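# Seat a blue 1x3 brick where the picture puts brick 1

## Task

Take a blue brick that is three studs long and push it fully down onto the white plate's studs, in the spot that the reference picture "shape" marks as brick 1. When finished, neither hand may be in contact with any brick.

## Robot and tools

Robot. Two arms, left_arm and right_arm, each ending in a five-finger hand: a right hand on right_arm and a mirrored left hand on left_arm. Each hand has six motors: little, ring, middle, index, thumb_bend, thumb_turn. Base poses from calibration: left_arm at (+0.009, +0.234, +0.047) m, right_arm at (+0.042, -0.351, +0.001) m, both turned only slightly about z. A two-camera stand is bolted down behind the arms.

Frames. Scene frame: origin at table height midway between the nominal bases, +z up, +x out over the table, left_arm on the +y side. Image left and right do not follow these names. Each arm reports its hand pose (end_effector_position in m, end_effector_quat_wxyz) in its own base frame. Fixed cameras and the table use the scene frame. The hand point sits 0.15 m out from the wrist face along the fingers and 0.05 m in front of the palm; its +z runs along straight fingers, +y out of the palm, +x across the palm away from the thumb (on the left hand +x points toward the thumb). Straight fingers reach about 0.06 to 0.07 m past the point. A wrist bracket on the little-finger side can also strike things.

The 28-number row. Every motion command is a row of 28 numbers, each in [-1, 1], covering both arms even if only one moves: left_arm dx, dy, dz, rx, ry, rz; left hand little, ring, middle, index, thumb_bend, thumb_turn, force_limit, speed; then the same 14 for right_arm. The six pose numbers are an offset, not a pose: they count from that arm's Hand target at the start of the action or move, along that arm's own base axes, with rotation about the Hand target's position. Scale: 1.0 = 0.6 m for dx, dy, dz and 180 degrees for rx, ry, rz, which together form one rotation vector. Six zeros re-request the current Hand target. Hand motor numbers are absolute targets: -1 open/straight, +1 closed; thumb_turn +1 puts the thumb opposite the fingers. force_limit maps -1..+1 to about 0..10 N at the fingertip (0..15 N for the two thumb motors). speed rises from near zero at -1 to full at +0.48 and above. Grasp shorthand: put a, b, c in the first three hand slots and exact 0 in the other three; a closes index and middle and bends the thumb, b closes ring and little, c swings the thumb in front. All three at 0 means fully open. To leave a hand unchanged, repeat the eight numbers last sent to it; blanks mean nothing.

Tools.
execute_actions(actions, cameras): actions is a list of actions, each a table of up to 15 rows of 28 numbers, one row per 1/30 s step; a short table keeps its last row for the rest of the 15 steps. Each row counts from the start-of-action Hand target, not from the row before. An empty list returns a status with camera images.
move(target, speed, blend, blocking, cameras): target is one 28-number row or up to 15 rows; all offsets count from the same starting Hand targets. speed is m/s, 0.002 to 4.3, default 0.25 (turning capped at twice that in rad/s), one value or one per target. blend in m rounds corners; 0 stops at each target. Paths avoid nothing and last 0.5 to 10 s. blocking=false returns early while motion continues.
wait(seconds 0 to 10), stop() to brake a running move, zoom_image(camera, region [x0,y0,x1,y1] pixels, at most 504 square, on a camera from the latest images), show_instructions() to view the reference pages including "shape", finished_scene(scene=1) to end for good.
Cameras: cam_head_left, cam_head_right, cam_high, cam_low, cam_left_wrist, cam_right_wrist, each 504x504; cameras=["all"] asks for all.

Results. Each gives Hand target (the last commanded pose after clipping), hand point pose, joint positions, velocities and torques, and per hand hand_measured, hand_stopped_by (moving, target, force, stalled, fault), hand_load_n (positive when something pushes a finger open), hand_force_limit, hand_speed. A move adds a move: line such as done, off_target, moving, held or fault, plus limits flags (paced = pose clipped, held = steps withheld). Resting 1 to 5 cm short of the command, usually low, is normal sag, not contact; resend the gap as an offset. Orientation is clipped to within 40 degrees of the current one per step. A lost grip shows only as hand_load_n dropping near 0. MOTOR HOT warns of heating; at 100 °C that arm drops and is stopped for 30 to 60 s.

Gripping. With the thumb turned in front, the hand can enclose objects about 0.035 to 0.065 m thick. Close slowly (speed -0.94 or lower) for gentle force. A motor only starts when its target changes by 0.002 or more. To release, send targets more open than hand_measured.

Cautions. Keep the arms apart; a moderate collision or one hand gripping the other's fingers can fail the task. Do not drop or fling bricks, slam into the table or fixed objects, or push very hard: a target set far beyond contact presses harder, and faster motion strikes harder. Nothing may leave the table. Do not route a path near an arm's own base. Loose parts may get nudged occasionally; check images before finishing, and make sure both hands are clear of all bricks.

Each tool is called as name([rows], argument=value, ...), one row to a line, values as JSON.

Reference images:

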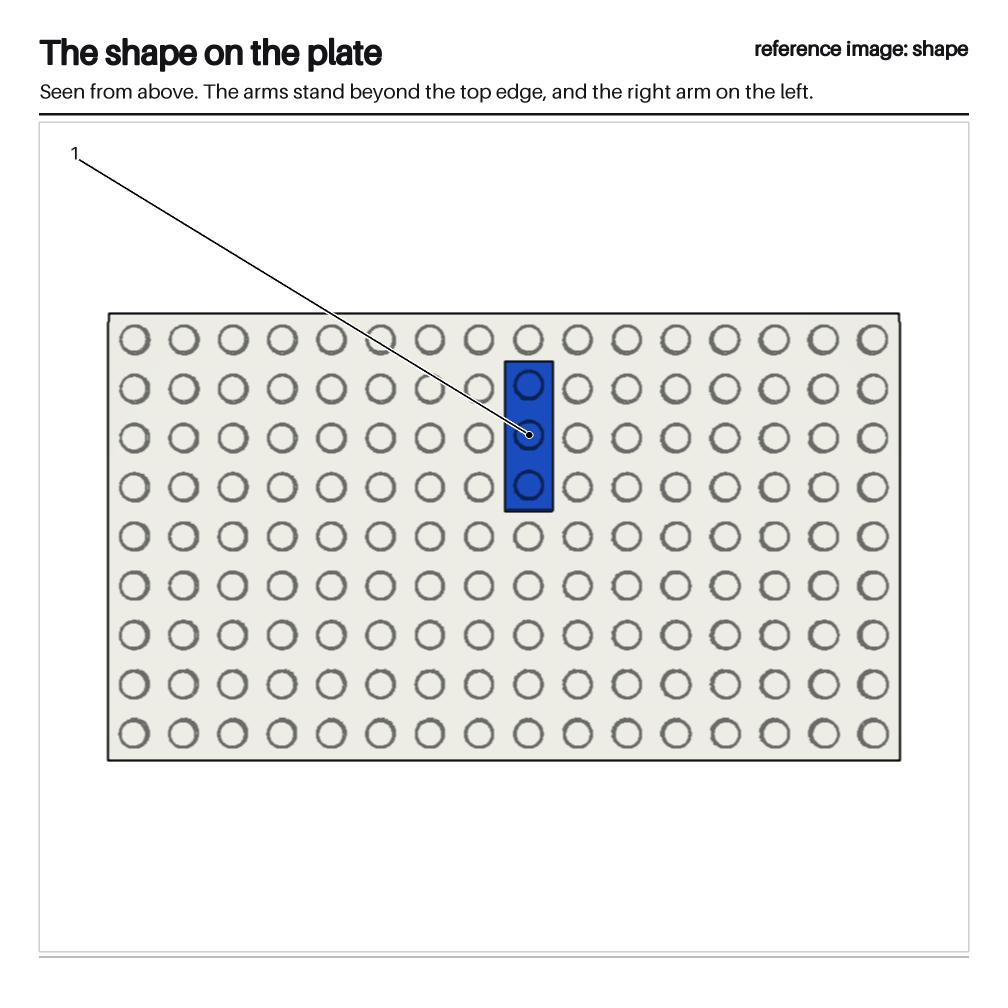

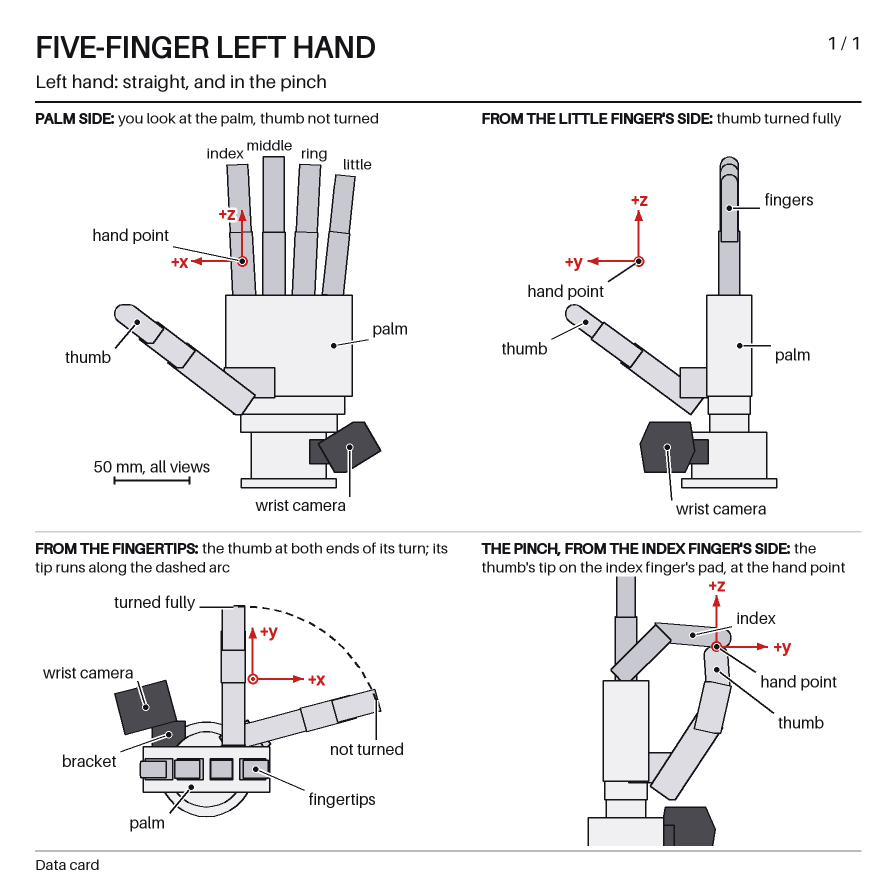

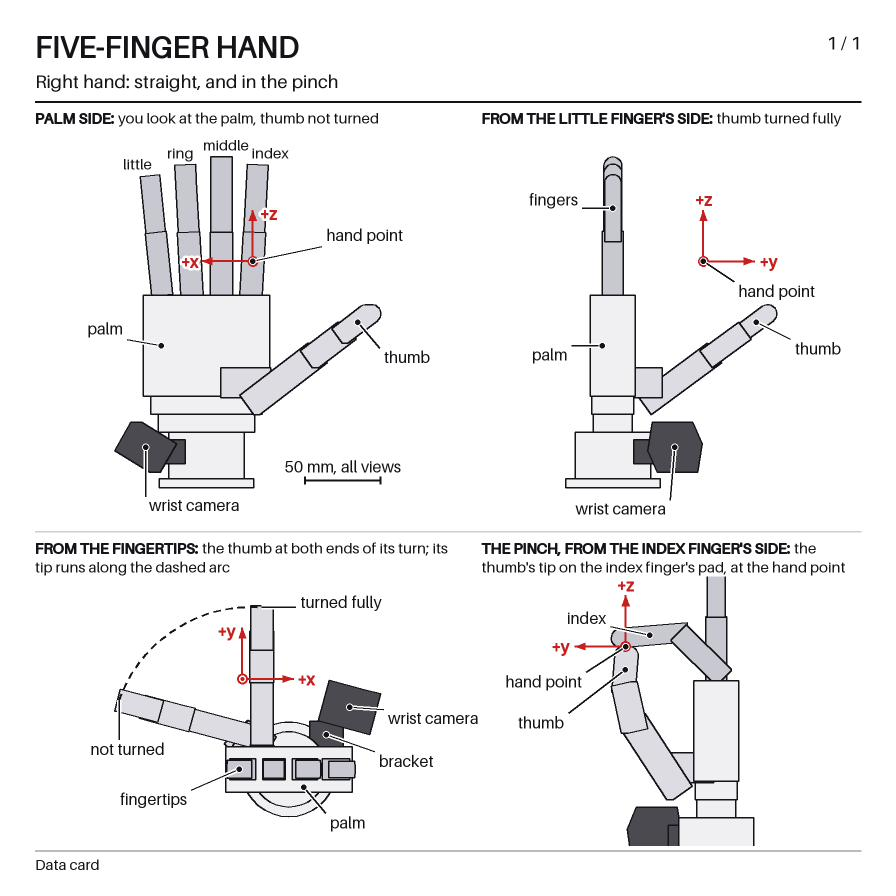

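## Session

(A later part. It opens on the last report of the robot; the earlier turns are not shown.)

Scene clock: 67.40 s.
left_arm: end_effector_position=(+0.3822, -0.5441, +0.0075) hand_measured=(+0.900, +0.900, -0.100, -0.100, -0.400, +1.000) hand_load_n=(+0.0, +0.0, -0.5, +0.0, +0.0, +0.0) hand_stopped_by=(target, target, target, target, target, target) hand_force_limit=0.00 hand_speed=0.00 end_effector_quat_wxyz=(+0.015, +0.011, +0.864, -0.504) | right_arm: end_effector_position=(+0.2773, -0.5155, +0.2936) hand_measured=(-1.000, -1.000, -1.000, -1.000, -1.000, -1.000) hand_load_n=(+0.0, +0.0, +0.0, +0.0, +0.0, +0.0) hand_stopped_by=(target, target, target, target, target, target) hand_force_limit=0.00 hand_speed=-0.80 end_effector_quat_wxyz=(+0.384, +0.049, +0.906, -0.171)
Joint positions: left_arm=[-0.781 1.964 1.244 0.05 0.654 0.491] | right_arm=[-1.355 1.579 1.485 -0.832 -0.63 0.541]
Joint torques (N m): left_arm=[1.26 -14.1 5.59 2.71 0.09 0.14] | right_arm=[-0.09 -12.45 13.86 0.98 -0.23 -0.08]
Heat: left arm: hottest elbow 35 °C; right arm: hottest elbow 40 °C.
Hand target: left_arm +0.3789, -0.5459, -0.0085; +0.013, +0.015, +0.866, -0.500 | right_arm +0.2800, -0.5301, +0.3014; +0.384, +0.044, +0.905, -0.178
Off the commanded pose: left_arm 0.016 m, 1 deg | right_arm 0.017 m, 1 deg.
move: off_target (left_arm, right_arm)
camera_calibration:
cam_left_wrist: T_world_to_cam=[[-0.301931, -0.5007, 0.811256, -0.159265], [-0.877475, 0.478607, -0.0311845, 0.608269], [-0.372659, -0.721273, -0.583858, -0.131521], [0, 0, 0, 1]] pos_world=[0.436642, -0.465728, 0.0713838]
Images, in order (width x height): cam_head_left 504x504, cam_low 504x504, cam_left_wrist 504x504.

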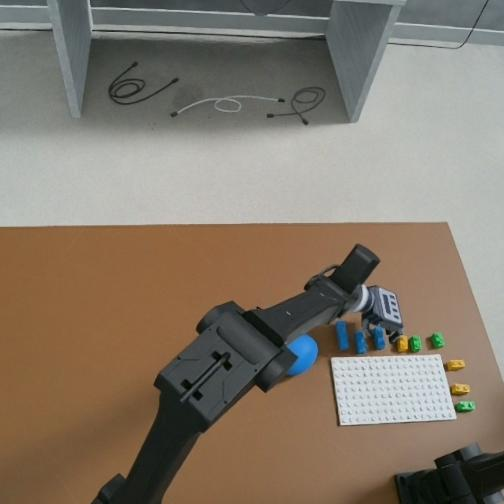

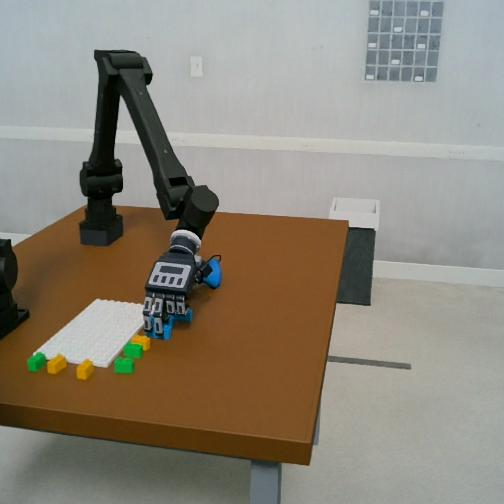

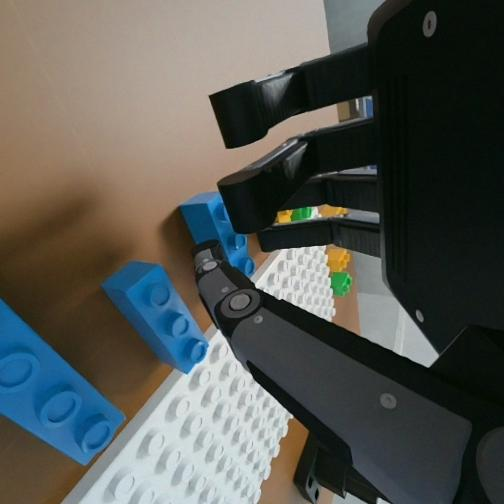

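move(target=[0.0, 0.0, -0.012, 0, 0, 0, 0.9, 0.9, -0.1, -0.1, -0.4, 1.0, 0.0, 0.0, 0,0,0, 0, 0, 0, -1, -1, -1, -1, -1, -1, 0.0, -0.8], speed=0.06, cameras=["cam_low", "cam_head_left"])

zoom_image(camera="cam_low", region=[130, 290, 190, 350])

Scene clock: 69.57 s.
left_arm: end_effector_position=(+0.3818, -0.5438, -0.0007) hand_measured=(+0.900, +0.900, -0.100, -0.100, -0.400, +1.000) hand_load_n=(-0.5, +0.0, +0.0, +0.0, +0.0, +0.0) hand_stopped_by=(target, target, target, target, target, target) hand_force_limit=0.00 hand_speed=0.00 end_effector_quat_wxyz=(+0.014, +0.011, +0.864, -0.503) | right_arm: end_effector_position=(+0.2773, -0.5155, +0.2936) hand_measured=(-1.000, -1.000, -1.000, -1.000, -1.000, -1.000) hand_load_n=(+0.0, +0.0, +0.0, +0.0, +0.0, +0.0) hand_stopped_by=(target, target, target, target, target, target) hand_force_limit=0.00 hand_speed=-0.80 end_effector_quat_wxyz=(+0.384, +0.049, +0.906, -0.171)
Joint positions: left_arm=[-0.781 1.977 1.24 0.066 0.654 0.491] | right_arm=[-1.355 1.579 1.485 -0.832 -0.63 0.541]
Joint torques (N m): left_arm=[1.32 -13.86 5.52 2.61 0.1 0.15] | right_arm=[-0.09 -12.28 13.86 0.95 -0.22 -0.05]
Heat: left arm: hottest elbow 35 °C; right arm: hottest elbow 40 °C.
Hand target: left_arm +0.3789, -0.5459, -0.0157; +0.013, +0.015, +0.866, -0.500 | right_arm +0.2800, -0.5301, +0.3014; +0.384, +0.044, +0.905, -0.178
Off the commanded pose: left_arm 0.015 m, 1 deg | right_arm 0.017 m, 1 deg.
move: off_target (left_arm, right_arm)
Images, in order (width x height): cam_head_left 504x504, cam_low 504x504.

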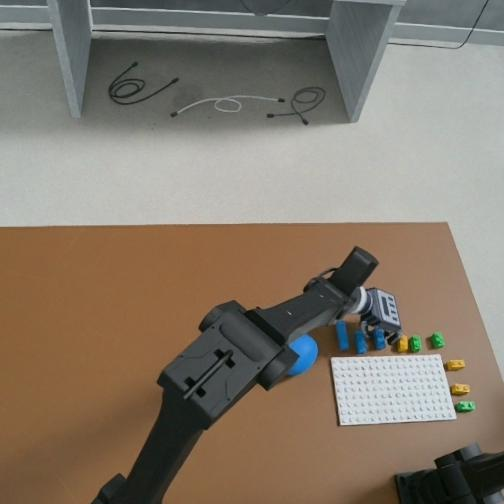

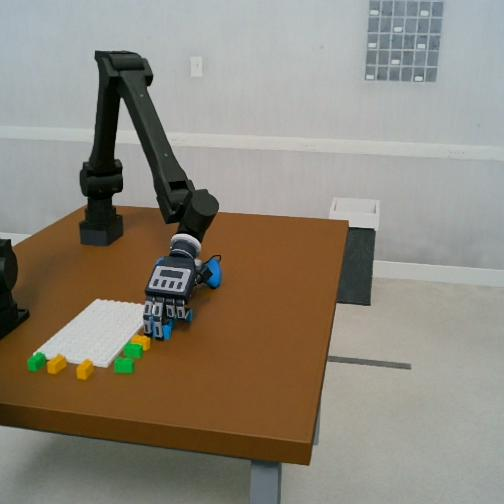

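Scaled by 8.400 from the camera's 504x504 image, which has a finer 720x720 frame.

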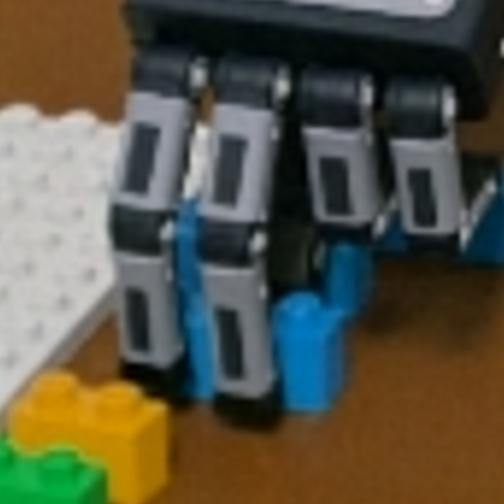

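move(target=[0.003, 0.002, 0.024, 0, 0, 0, 0.9, 0.9, 0.4, 0.4, -0.28, 1.0, -0.3, -0.9, 0,0,0, 0, 0, 0, -1, -1, -1, -1, -1, -1, 0.0, -0.8], speed=0.1, cameras=["cam_low", "cam_head_left", "cam_left_wrist"])

zoom_image(camera="cam_low", region=[130, 290, 190, 350])

zoom_image(camera="cam_head_left", region=[350, 290, 430, 370])

zoom_image(camera="cam_left_wrist", region=[100, 150, 350, 400])

Scene clock: 73.77 s.
left_arm: end_effector_position=(+0.3819, -0.5438, -0.0007) hand_measured=(+0.900, +0.900, +0.074, +0.094, -0.294, +1.000) hand_load_n=(+0.0, +0.0, +5.0, +5.0, +5.5, -5.0) hand_stopped_by=(target, target, force, force, force, target) hand_force_limit=-0.30 hand_speed=-0.90 end_effector_quat_wxyz=(+0.014, +0.011, +0.864, -0.503) | right_arm: end_effector_position=(+0.2773, -0.5155, +0.2936) hand_measured=(-1.000, -1.000, -1.000, -1.000, -1.000, -1.000) hand_load_n=(+0.0, +0.0, +0.0, +0.0, +0.0, +0.0) hand_stopped_by=(target, target, target, target, target, target) hand_force_limit=0.00 hand_speed=-0.80 end_effector_quat_wxyz=(+0.384, +0.049, +0.906, -0.171)
Joint positions: left_arm=[-0.781 1.977 1.24 0.066 0.654 0.491] | right_arm=[-1.355 1.579 1.485 -0.832 -0.63 0.541]
Joint torques (N m): left_arm=[1.44 -15.85 5.91 1.29 0.21 0.17] | right_arm=[-0.09 -12.4 13.93 1.01 -0.22 -0.08]
Heat: left arm: hottest elbow 35 °C; right arm: hottest elbow 40 °C.
Hand target: left_arm +0.3807, -0.5447, -0.0013; +0.013, +0.015, +0.866, -0.500 | right_arm +0.2800, -0.5301, +0.3014; +0.384, +0.044, +0.905, -0.178
Off the commanded pose: left_arm 0.002 m, 1 deg | right_arm 0.017 m, 1 deg.
move: off_target (right_arm)
camera_calibration:
cam_left_wrist: T_world_to_cam=[[-0.301054, -0.501591, 0.811032, -0.153356], [-0.877525, 0.478609, -0.0297359, 0.607674], [-0.373252, -0.720653, -0.584245, -0.135667], [0, 0, 0, 1]] pos_world=[0.436443, -0.465529, 0.0631835]
Images, in order (width x height): cam_head_left 504x504, cam_low 504x504, cam_left_wrist 504x504.

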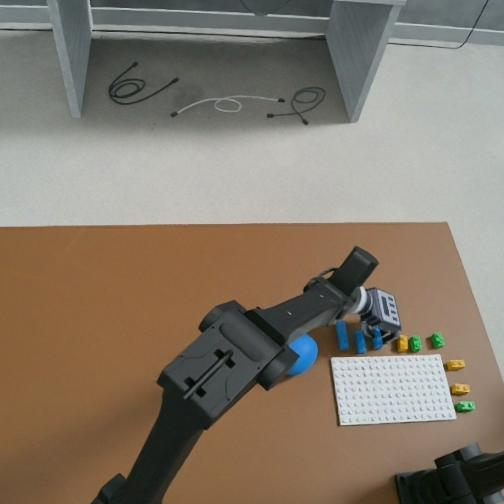

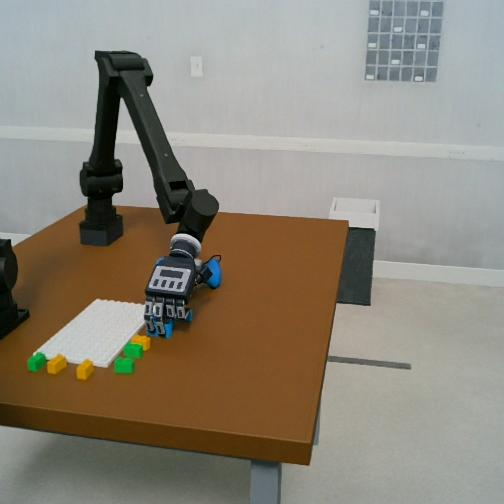

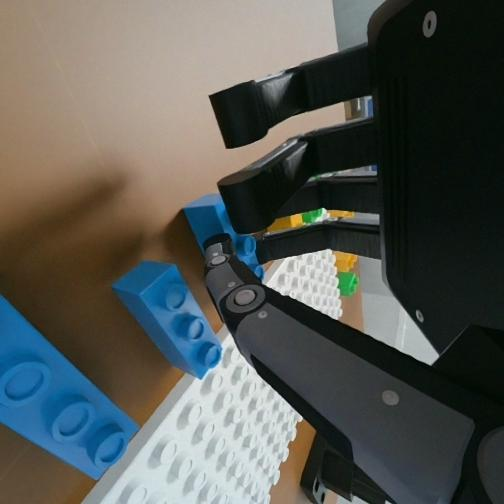

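Scaled by 8.400 from the camera's 504x504 image, which has a finer 720x720 frame.

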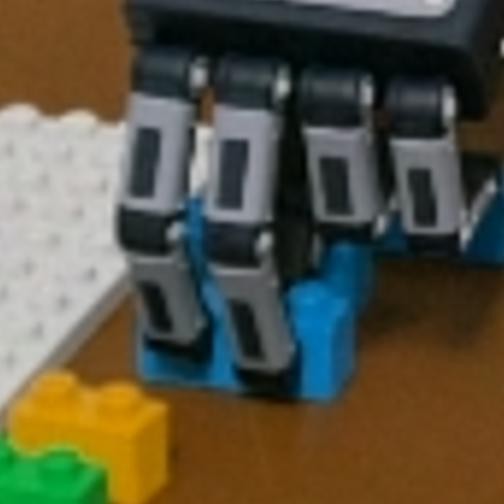

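Scaled by 6.300 from the camera's 504x504 image, which has a finer 720x720 frame.

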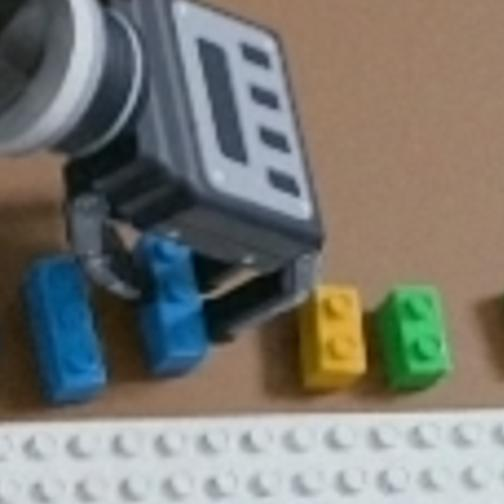

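Scaled by 2.016 from the camera's 504x504 image, which has a finer 720x720 frame.

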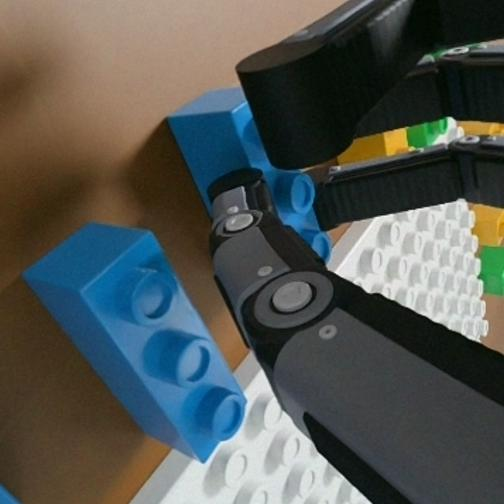

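move(target=[0.0, 0.0, 0.11, 0, 0, 0, 0.9, 0.9, 0.4, 0.4, -0.28, 1.0, -0.3, -0.9, 0,0,0, 0, 0, 0, -1, -1, -1, -1, -1, -1, 0.0, -0.8], speed=0.1, cameras=["cam_low", "cam_head_left", "cam_left_wrist"])

zoom_image(camera="cam_low", region=[130, 270, 210, 350])

zoom_image(camera="cam_head_left", region=[350, 290, 430, 370])

zoom_image(camera="cam_left_wrist", region=[100, 150, 350, 400])

Scene clock: 76.17 s.
left_arm: end_effector_position=(+0.3710, -0.5331, +0.0445) hand_measured=(+0.900, +0.900, +0.074, +0.094, -0.294, +1.000) hand_load_n=(+0.0, +0.0, +4.5, +5.0, +5.5, -4.5) hand_stopped_by=(target, target, force, force, force, target) hand_force_limit=-0.30 hand_speed=-0.90 end_effector_quat_wxyz=(+0.001, +0.004, +0.872, -0.490) | right_arm: end_effector_position=(+0.2773, -0.5155, +0.2936) hand_measured=(-1.000, -1.000, -1.000, -1.000, -1.000, -1.000) hand_load_n=(+0.0, +0.0, +0.0, +0.0, +0.0, -0.5) hand_stopped_by=(target, target, target, target, target, target) hand_force_limit=0.00 hand_speed=-0.80 end_effector_quat_wxyz=(+0.384, +0.049, +0.906, -0.171)
Joint positions: left_arm=[-0.781 1.879 1.248 -0.082 0.654 0.491] | right_arm=[-1.355 1.579 1.485 -0.832 -0.63 0.541]
Joint torques (N m): left_arm=[1.38 -15.97 8.75 1.21 0.25 0.16] | right_arm=[-0.09 -12.45 13.89 0.91 -0.2 -0.06]
Heat: left arm: hottest elbow 35 °C; right arm: hottest elbow 40 °C.
Hand target: left_arm +0.3807, -0.5447, +0.0647; +0.013, +0.015, +0.866, -0.500 | right_arm +0.2800, -0.5301, +0.3014; +0.384, +0.044, +0.905, -0.178
Off the commanded pose: left_arm 0.025 m, 2 deg | right_arm 0.017 m, 1 deg.
move: off_target (left_arm, right_arm)
camera_calibration:
cam_left_wrist: T_world_to_cam=[[-0.276708, -0.525699, 0.804408, -0.20944], [-0.877803, 0.478894, 0.0110127, 0.592728], [-0.391016, -0.703065, -0.593975, -0.0891841], [0, 0, 0, 1]] pos_world=[0.427472, -0.456658, 0.108974]
Images, in order (width x height): cam_head_left 504x504, cam_low 504x504, cam_left_wrist 504x504.

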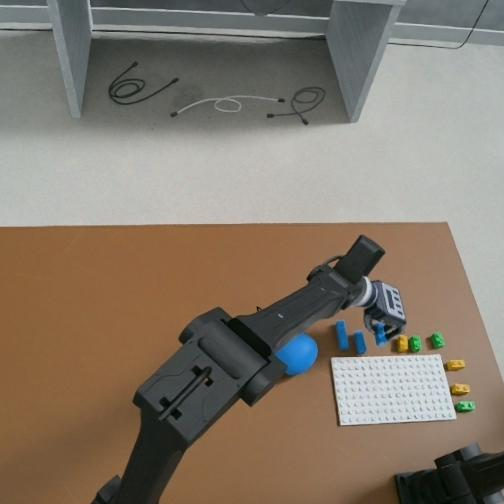

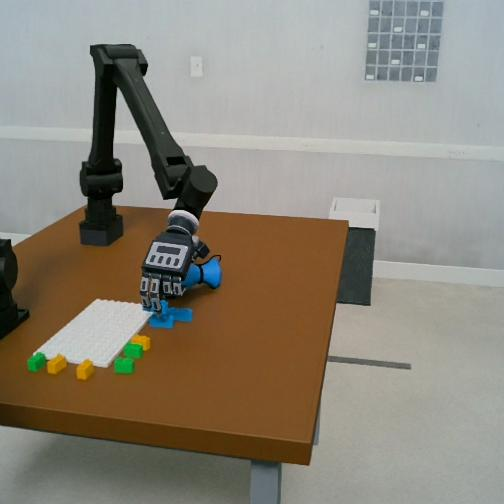

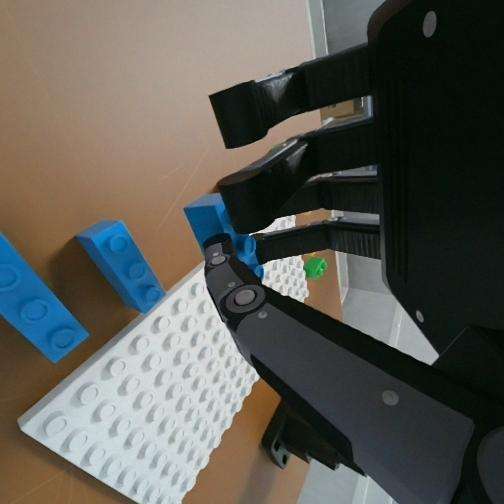

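Scaled by 6.300 from the camera's 504x504 image, which has a finer 720x720 frame.

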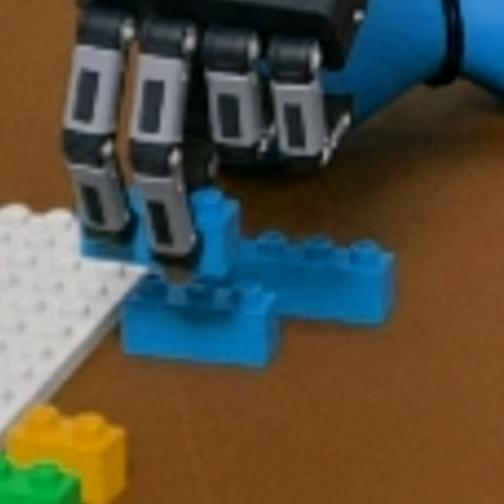

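Scaled by 6.300 from the camera's 504x504 image, which has a finer 720x720 frame.

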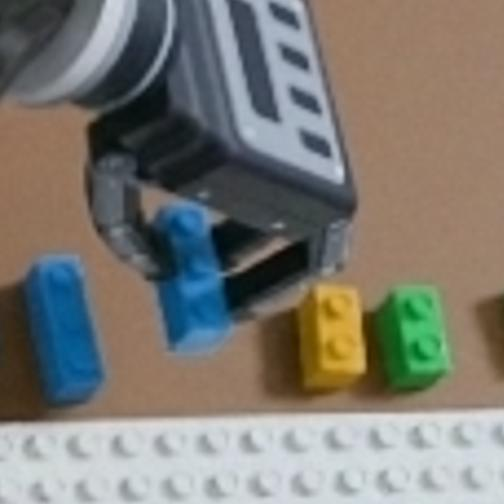

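Scaled by 2.016 from the camera's 504x504 image, which has a finer 720x720 frame.

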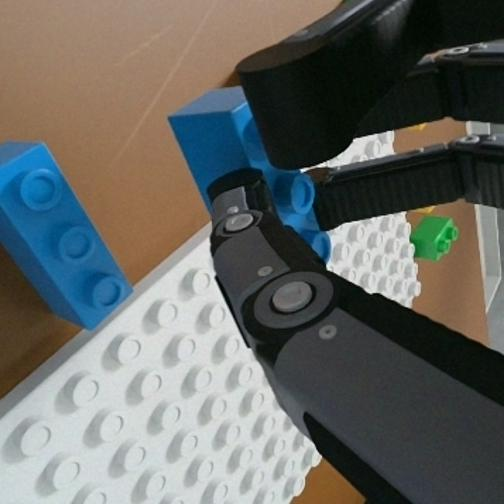

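zoom_image(camera="cam_low", region=[135, 285, 185, 335])

zoom_image(camera="cam_left_wrist", region=[170, 170, 290, 290])

zoom_image(camera="cam_head_left", region=[350, 310, 400, 360])

Scaled by 10.080 from the camera's 504x504 image, which has a finer 720x720 frame.

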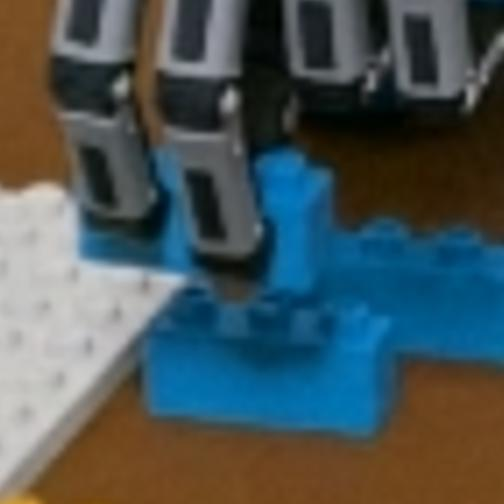

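Scaled by 4.200 from the camera's 504x504 image, which has a finer 720x720 frame.

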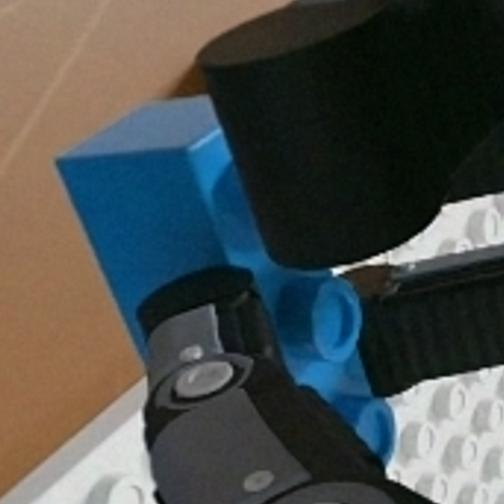

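Scaled by 10.080 from the camera's 504x504 image, which has a finer 720x720 frame.

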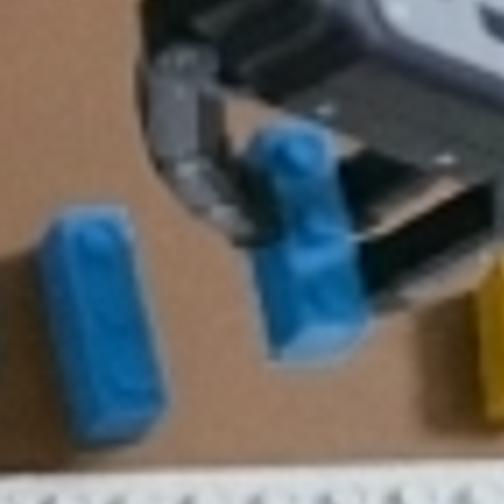

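move(target=[-0.241, -0.009, 0.017, 0, 0, 0, 0.9, 0.9, 0.4, 0.4, -0.28, 1.0, -0.3, -0.9, 0,0,0, 0, 0, 0, -1, -1, -1, -1, -1, -1, 0.0, -0.8], speed=0.15, cameras=["all"])

zoom_image(camera="cam_low", region=[40, 270, 140, 370])

zoom_image(camera="cam_left_wrist", region=[100, 170, 350, 420])

zoom_image(camera="cam_head_left", region=[320, 330, 460, 470])

Scene clock: 85.03 s.
left_arm: end_effector_position=(+0.2402, -0.5448, +0.0667) hand_measured=(+0.900, +0.900, +0.074, +0.094, -0.294, +1.000) hand_load_n=(+0.0, +0.0, +4.5, +5.0, +5.5, -4.5) hand_stopped_by=(target, target, force, force, force, target) hand_force_limit=-0.30 hand_speed=-0.90 end_effector_quat_wxyz=(+0.011, +0.015, +0.871, -0.490) | right_arm: end_effector_position=(+0.2773, -0.5155, +0.2936) hand_measured=(-1.000, -1.000, -1.000, -1.000, -1.000, -1.000) hand_load_n=(+0.0, +0.0, +0.0, +0.0, +0.0, +0.0) hand_stopped_by=(target, target, target, target, target, target) hand_force_limit=0.00 hand_speed=-0.80 end_effector_quat_wxyz=(+0.384, +0.049, +0.906, -0.171)
Joint positions: left_arm=[-0.992 1.678 1.012 0.04 0.482 0.364] | right_arm=[-1.355 1.579 1.485 -0.832 -0.63 0.541]
Joint torques (N m): left_arm=[1.14 -13.57 5.78 2.84 0.01 -0.03] | right_arm=[0.15 -12.4 13.83 0.99 -0.23 -0.08]
Heat: left arm: hottest elbow 36 °C; right arm: hottest elbow 40 °C.
Hand target: left_arm +0.2362, -0.5501, +0.0748; +0.013, +0.015, +0.866, -0.500 | right_arm +0.2800, -0.5301, +0.3014; +0.384, +0.044, +0.905, -0.178
Off the commanded pose: left_arm 0.011 m, 1 deg | right_arm 0.017 m, 1 deg.
move: off_target (left_arm, right_arm)
camera_calibration:
cam_left_wrist: T_world_to_cam=[[-0.305294, -0.523059, 0.795742, -0.260802], [-0.872999, 0.487507, -0.014485, 0.488553], [-0.380353, -0.699104, -0.605463, -0.13499], [0, 0, 0, 1]] pos_world=[0.295541, -0.468959, 0.132876]
cam_right_wrist: T_world_to_cam=[[0.035497, 0.867824, -0.495602, 0.58656], [0.268794, 0.469349, 0.841107, -0.0808604], [0.962543, -0.163072, -0.216606, -0.174625], [0, 0, 0, 1]] pos_world=[0.168998, -0.499556, 0.320888]

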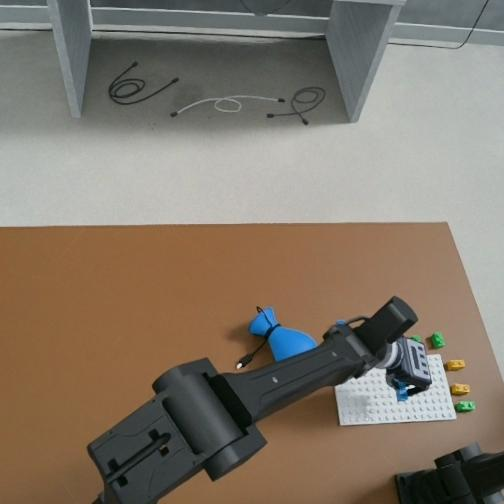

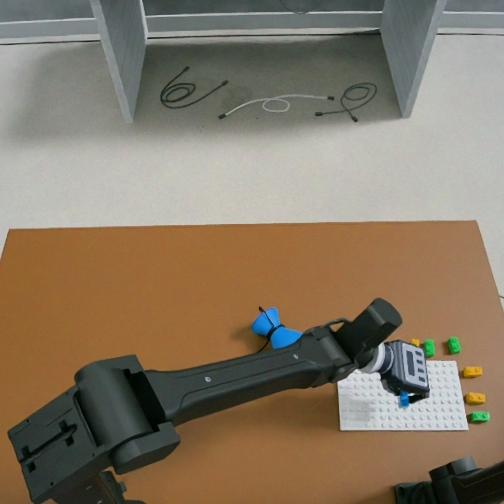

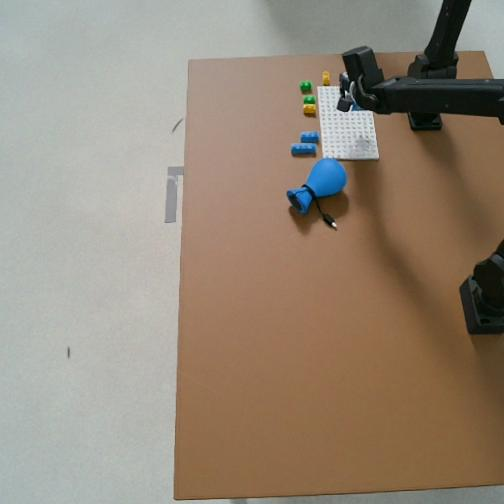

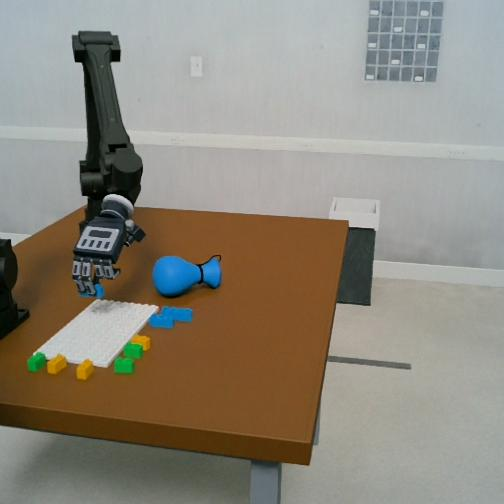

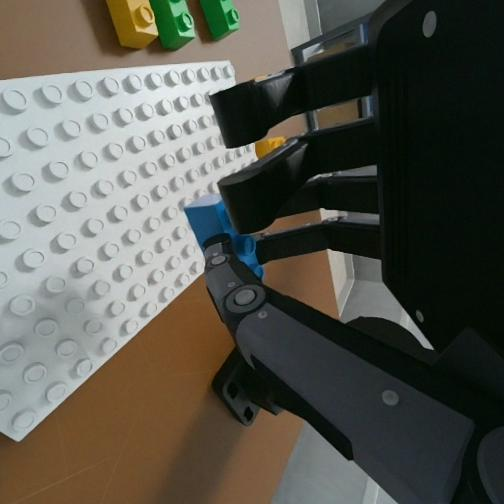

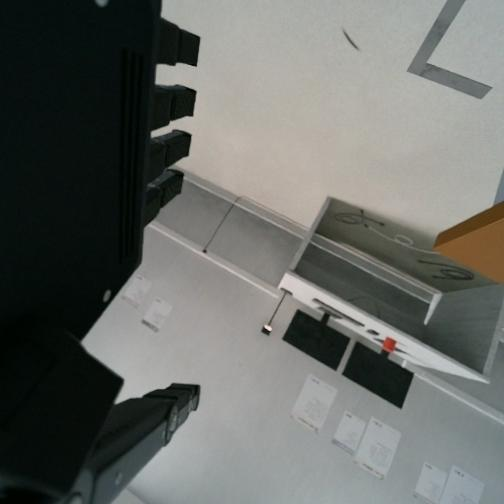

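Scaled by 5.040 from the camera's 504x504 image, which has a finer 720x720 frame.

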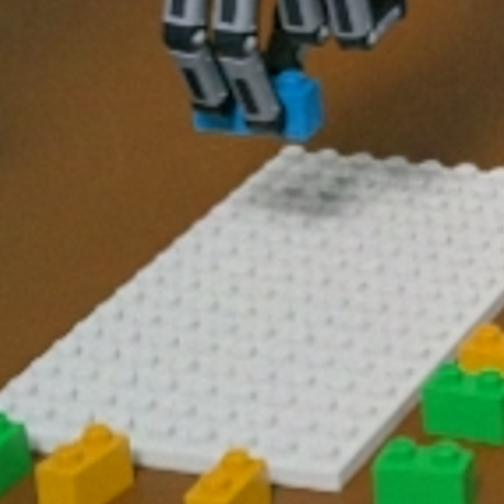

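Scaled by 2.016 from the camera's 504x504 image, which has a finer 720x720 frame.

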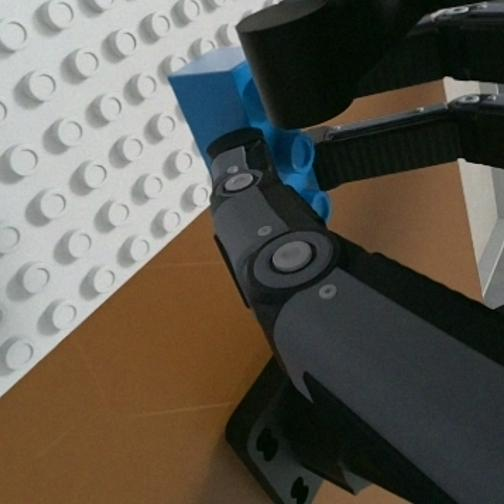

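Scaled by 3.600 from the camera's 504x504 image, which has a finer 720x720 frame.

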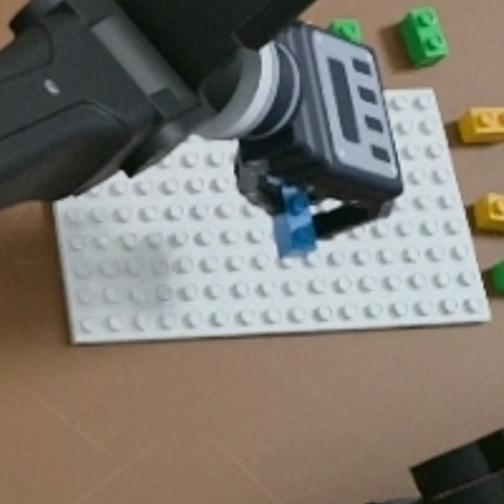

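zoom_image(camera="cam_left_wrist", region=[0, 270, 180, 450])

zoom_image(camera="cam_left_wrist", region=[90, 130, 270, 310])

zoom_image(camera="cam_left_wrist", region=[0, 40, 250, 290])

Scaled by 2.800 from the camera's 504x504 image, which has a finer 720x720 frame.

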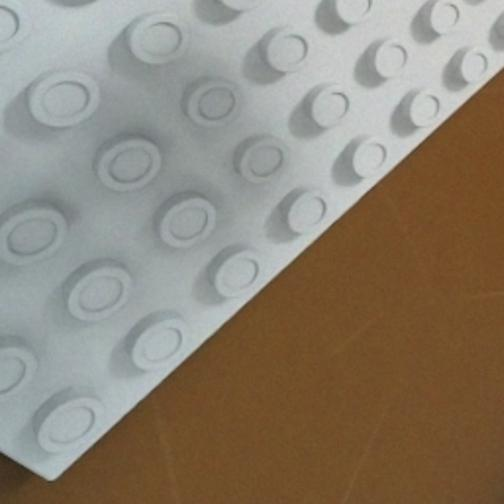

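Scaled by 2.800 from the camera's 504x504 image, which has a finer 720x720 frame.

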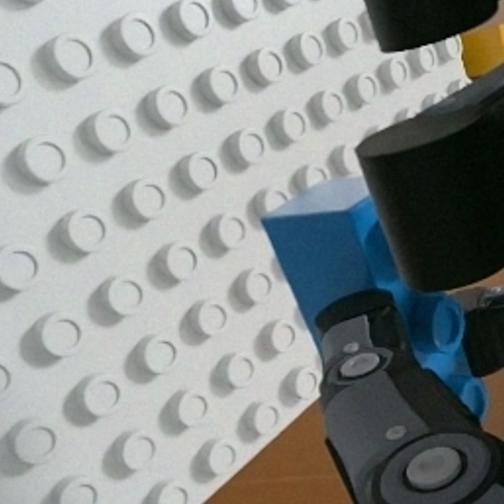

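Scaled by 2.016 from the camera's 504x504 image, which has a finer 720x720 frame.

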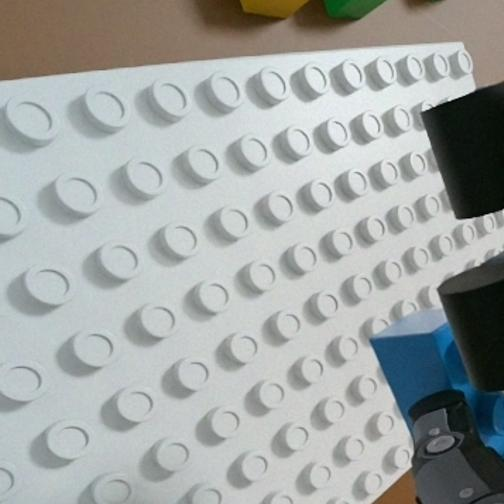

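zoom_image(camera="cam_left_wrist", region=[170, 180, 280, 290])

zoom_image(camera="cam_head_left", region=[370, 360, 430, 420])

zoom_image(camera="cam_low", region=[65, 270, 115, 320])

Scaled by 4.582 from the camera's 504x504 image, which has a finer 720x720 frame.

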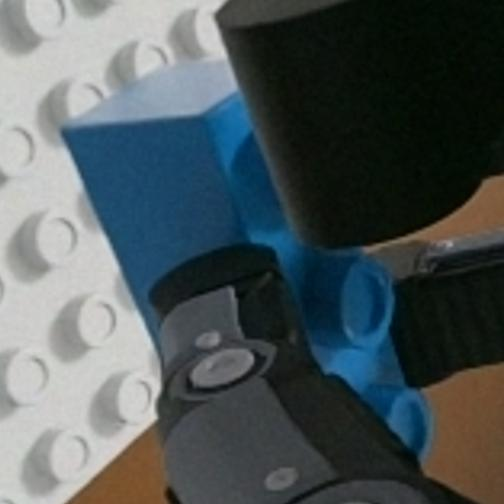

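Scaled by 8.400 from the camera's 504x504 image, which has a finer 720x720 frame.

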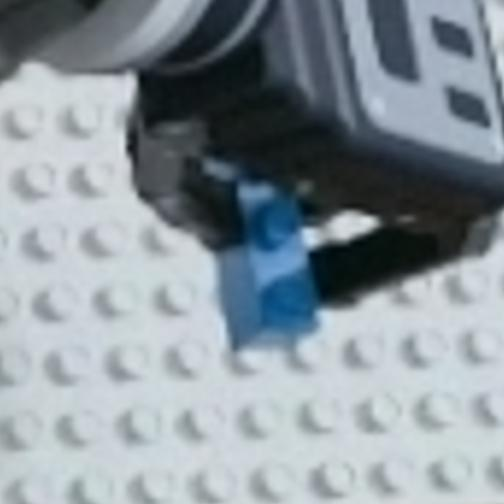

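Scaled by 10.080 from the camera's 504x504 image, which has a finer 720x720 frame.

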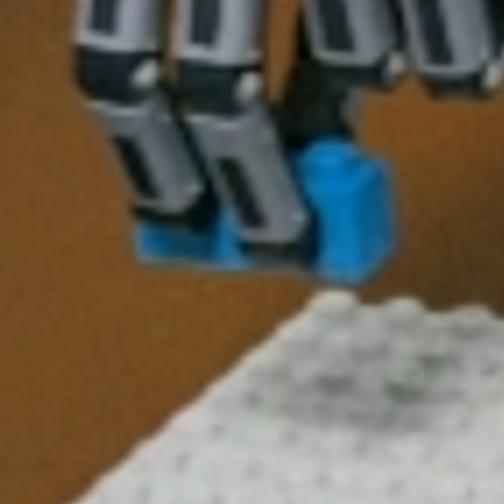

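move(target=[-0.0103, -0.0115, -0.0913, 0, 0, 0.004, 0.9, 0.9, 0.4, 0.4, -0.28, 1.0, -0.3, -0.9, 0,0,0, 0, 0, 0, -1, -1, -1, -1, -1, -1, 0.0, -0.8], speed=0.1, cameras=["cam_left_wrist", "cam_low", "cam_head_left"])

zoom_image(camera="cam_left_wrist", region=[150, 160, 290, 300])

zoom_image(camera="cam_left_wrist", region=[0, 70, 180, 250])

zoom_image(camera="cam_left_wrist", region=[0, 240, 230, 470])

zoom_image(camera="cam_low", region=[55, 265, 125, 335])

Scene clock: 102.53 s.
left_arm: end_effector_position=(+0.2370, -0.5504, +0.0256) hand_measured=(+0.900, +0.900, +0.074, +0.094, -0.294, +1.000) hand_load_n=(+0.0, +0.0, +5.0, +5.0, +5.5, -4.5) hand_stopped_by=(target, target, force, force, force, target) hand_force_limit=-0.30 hand_speed=-0.90 end_effector_quat_wxyz=(+0.021, +0.010, +0.867, -0.498) | right_arm: end_effector_position=(+0.2773, -0.5155, +0.2936) hand_measured=(-1.000, -1.000, -1.000, -1.000, -1.000, -1.000) hand_load_n=(+0.0, +0.0, +0.0, +0.0, +0.0, +0.0) hand_stopped_by=(target, target, target, target, target, target) hand_force_limit=0.00 hand_speed=-0.80 end_effector_quat_wxyz=(+0.384, +0.049, +0.906, -0.171)
Joint positions: left_arm=[-1.008 1.756 0.964 0.198 0.454 0.343] | right_arm=[-1.355 1.579 1.485 -0.832 -0.63 0.541]
Joint torques (N m): left_arm=[0.44 -11.52 5.67 2.91 -0.05 -0.02] | right_arm=[0.03 -12.16 13.85 0.99 -0.21 -0.06]
Heat: left arm: hottest elbow 35 °C; right arm: hottest elbow 41 °C.
Hand target: left_arm +0.2299, -0.5570, +0.0201; +0.016, +0.010, +0.866, -0.500 | right_arm +0.2800, -0.5301, +0.3014; +0.384, +0.044, +0.905, -0.178
Off the commanded pose: left_arm 0.011 m, 1 deg | right_arm 0.017 m, 1 deg.
move: off_target (left_arm, right_arm)
camera_calibration:
cam_left_wrist: T_world_to_cam=[[-0.30608, -0.513618, 0.801568, -0.226837], [-0.881298, 0.471298, -0.0345334, 0.481364], [-0.360041, -0.71699, -0.596905, -0.179873], [0, 0, 0, 1]] pos_world=[0.290033, -0.47234, 0.0910812]
Images, in order (width x height): cam_head_left 504x504, cam_low 504x504, cam_left_wrist 504x504.

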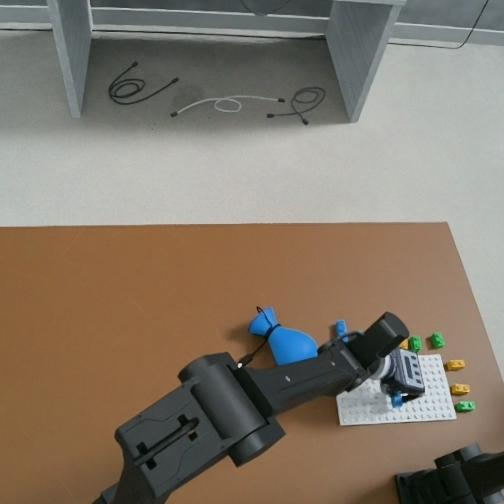

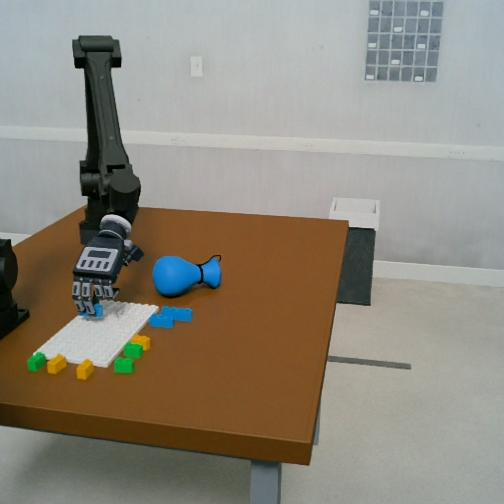

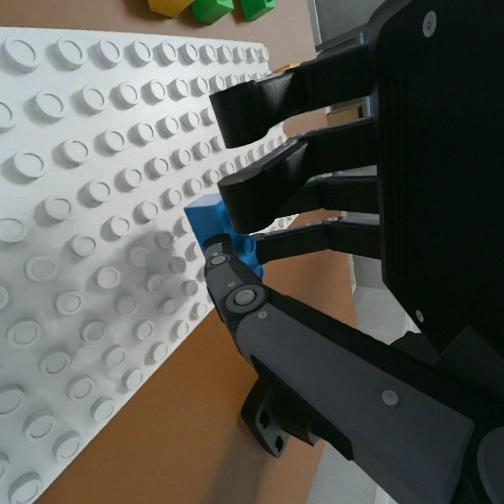

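Scaled by 3.600 from the camera's 504x504 image, which has a finer 720x720 frame.

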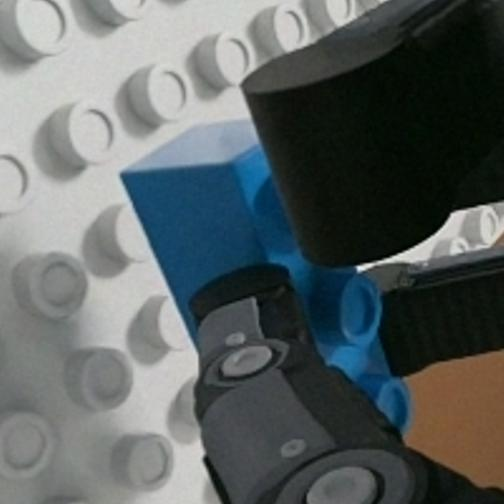

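Scaled by 2.800 from the camera's 504x504 image, which has a finer 720x720 frame.

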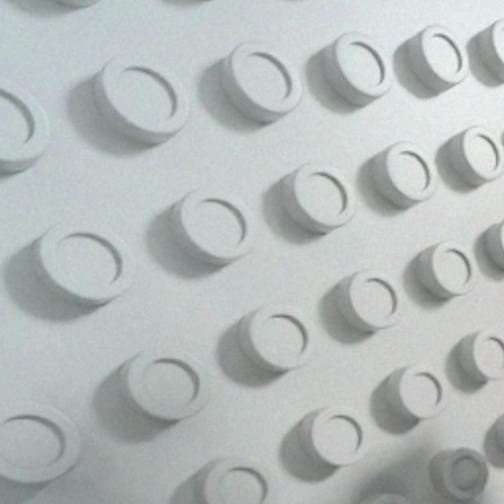

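Scaled by 2.191 from the camera's 504x504 image, which has a finer 720x720 frame.

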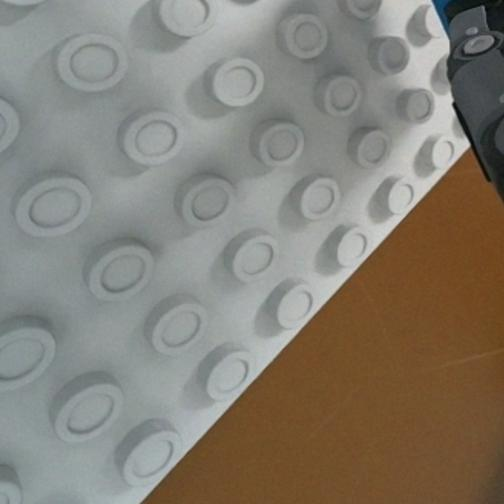

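Scaled by 7.200 from the camera's 504x504 image, which has a finer 720x720 frame.

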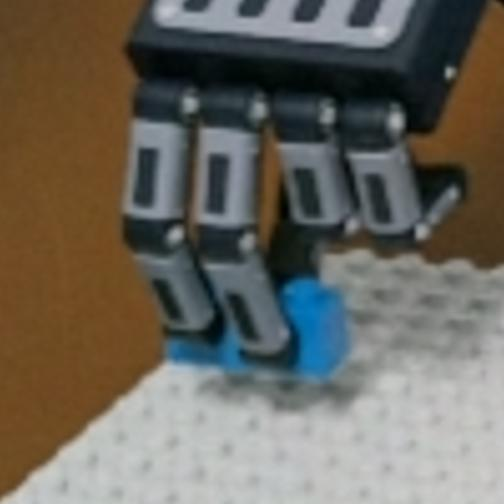

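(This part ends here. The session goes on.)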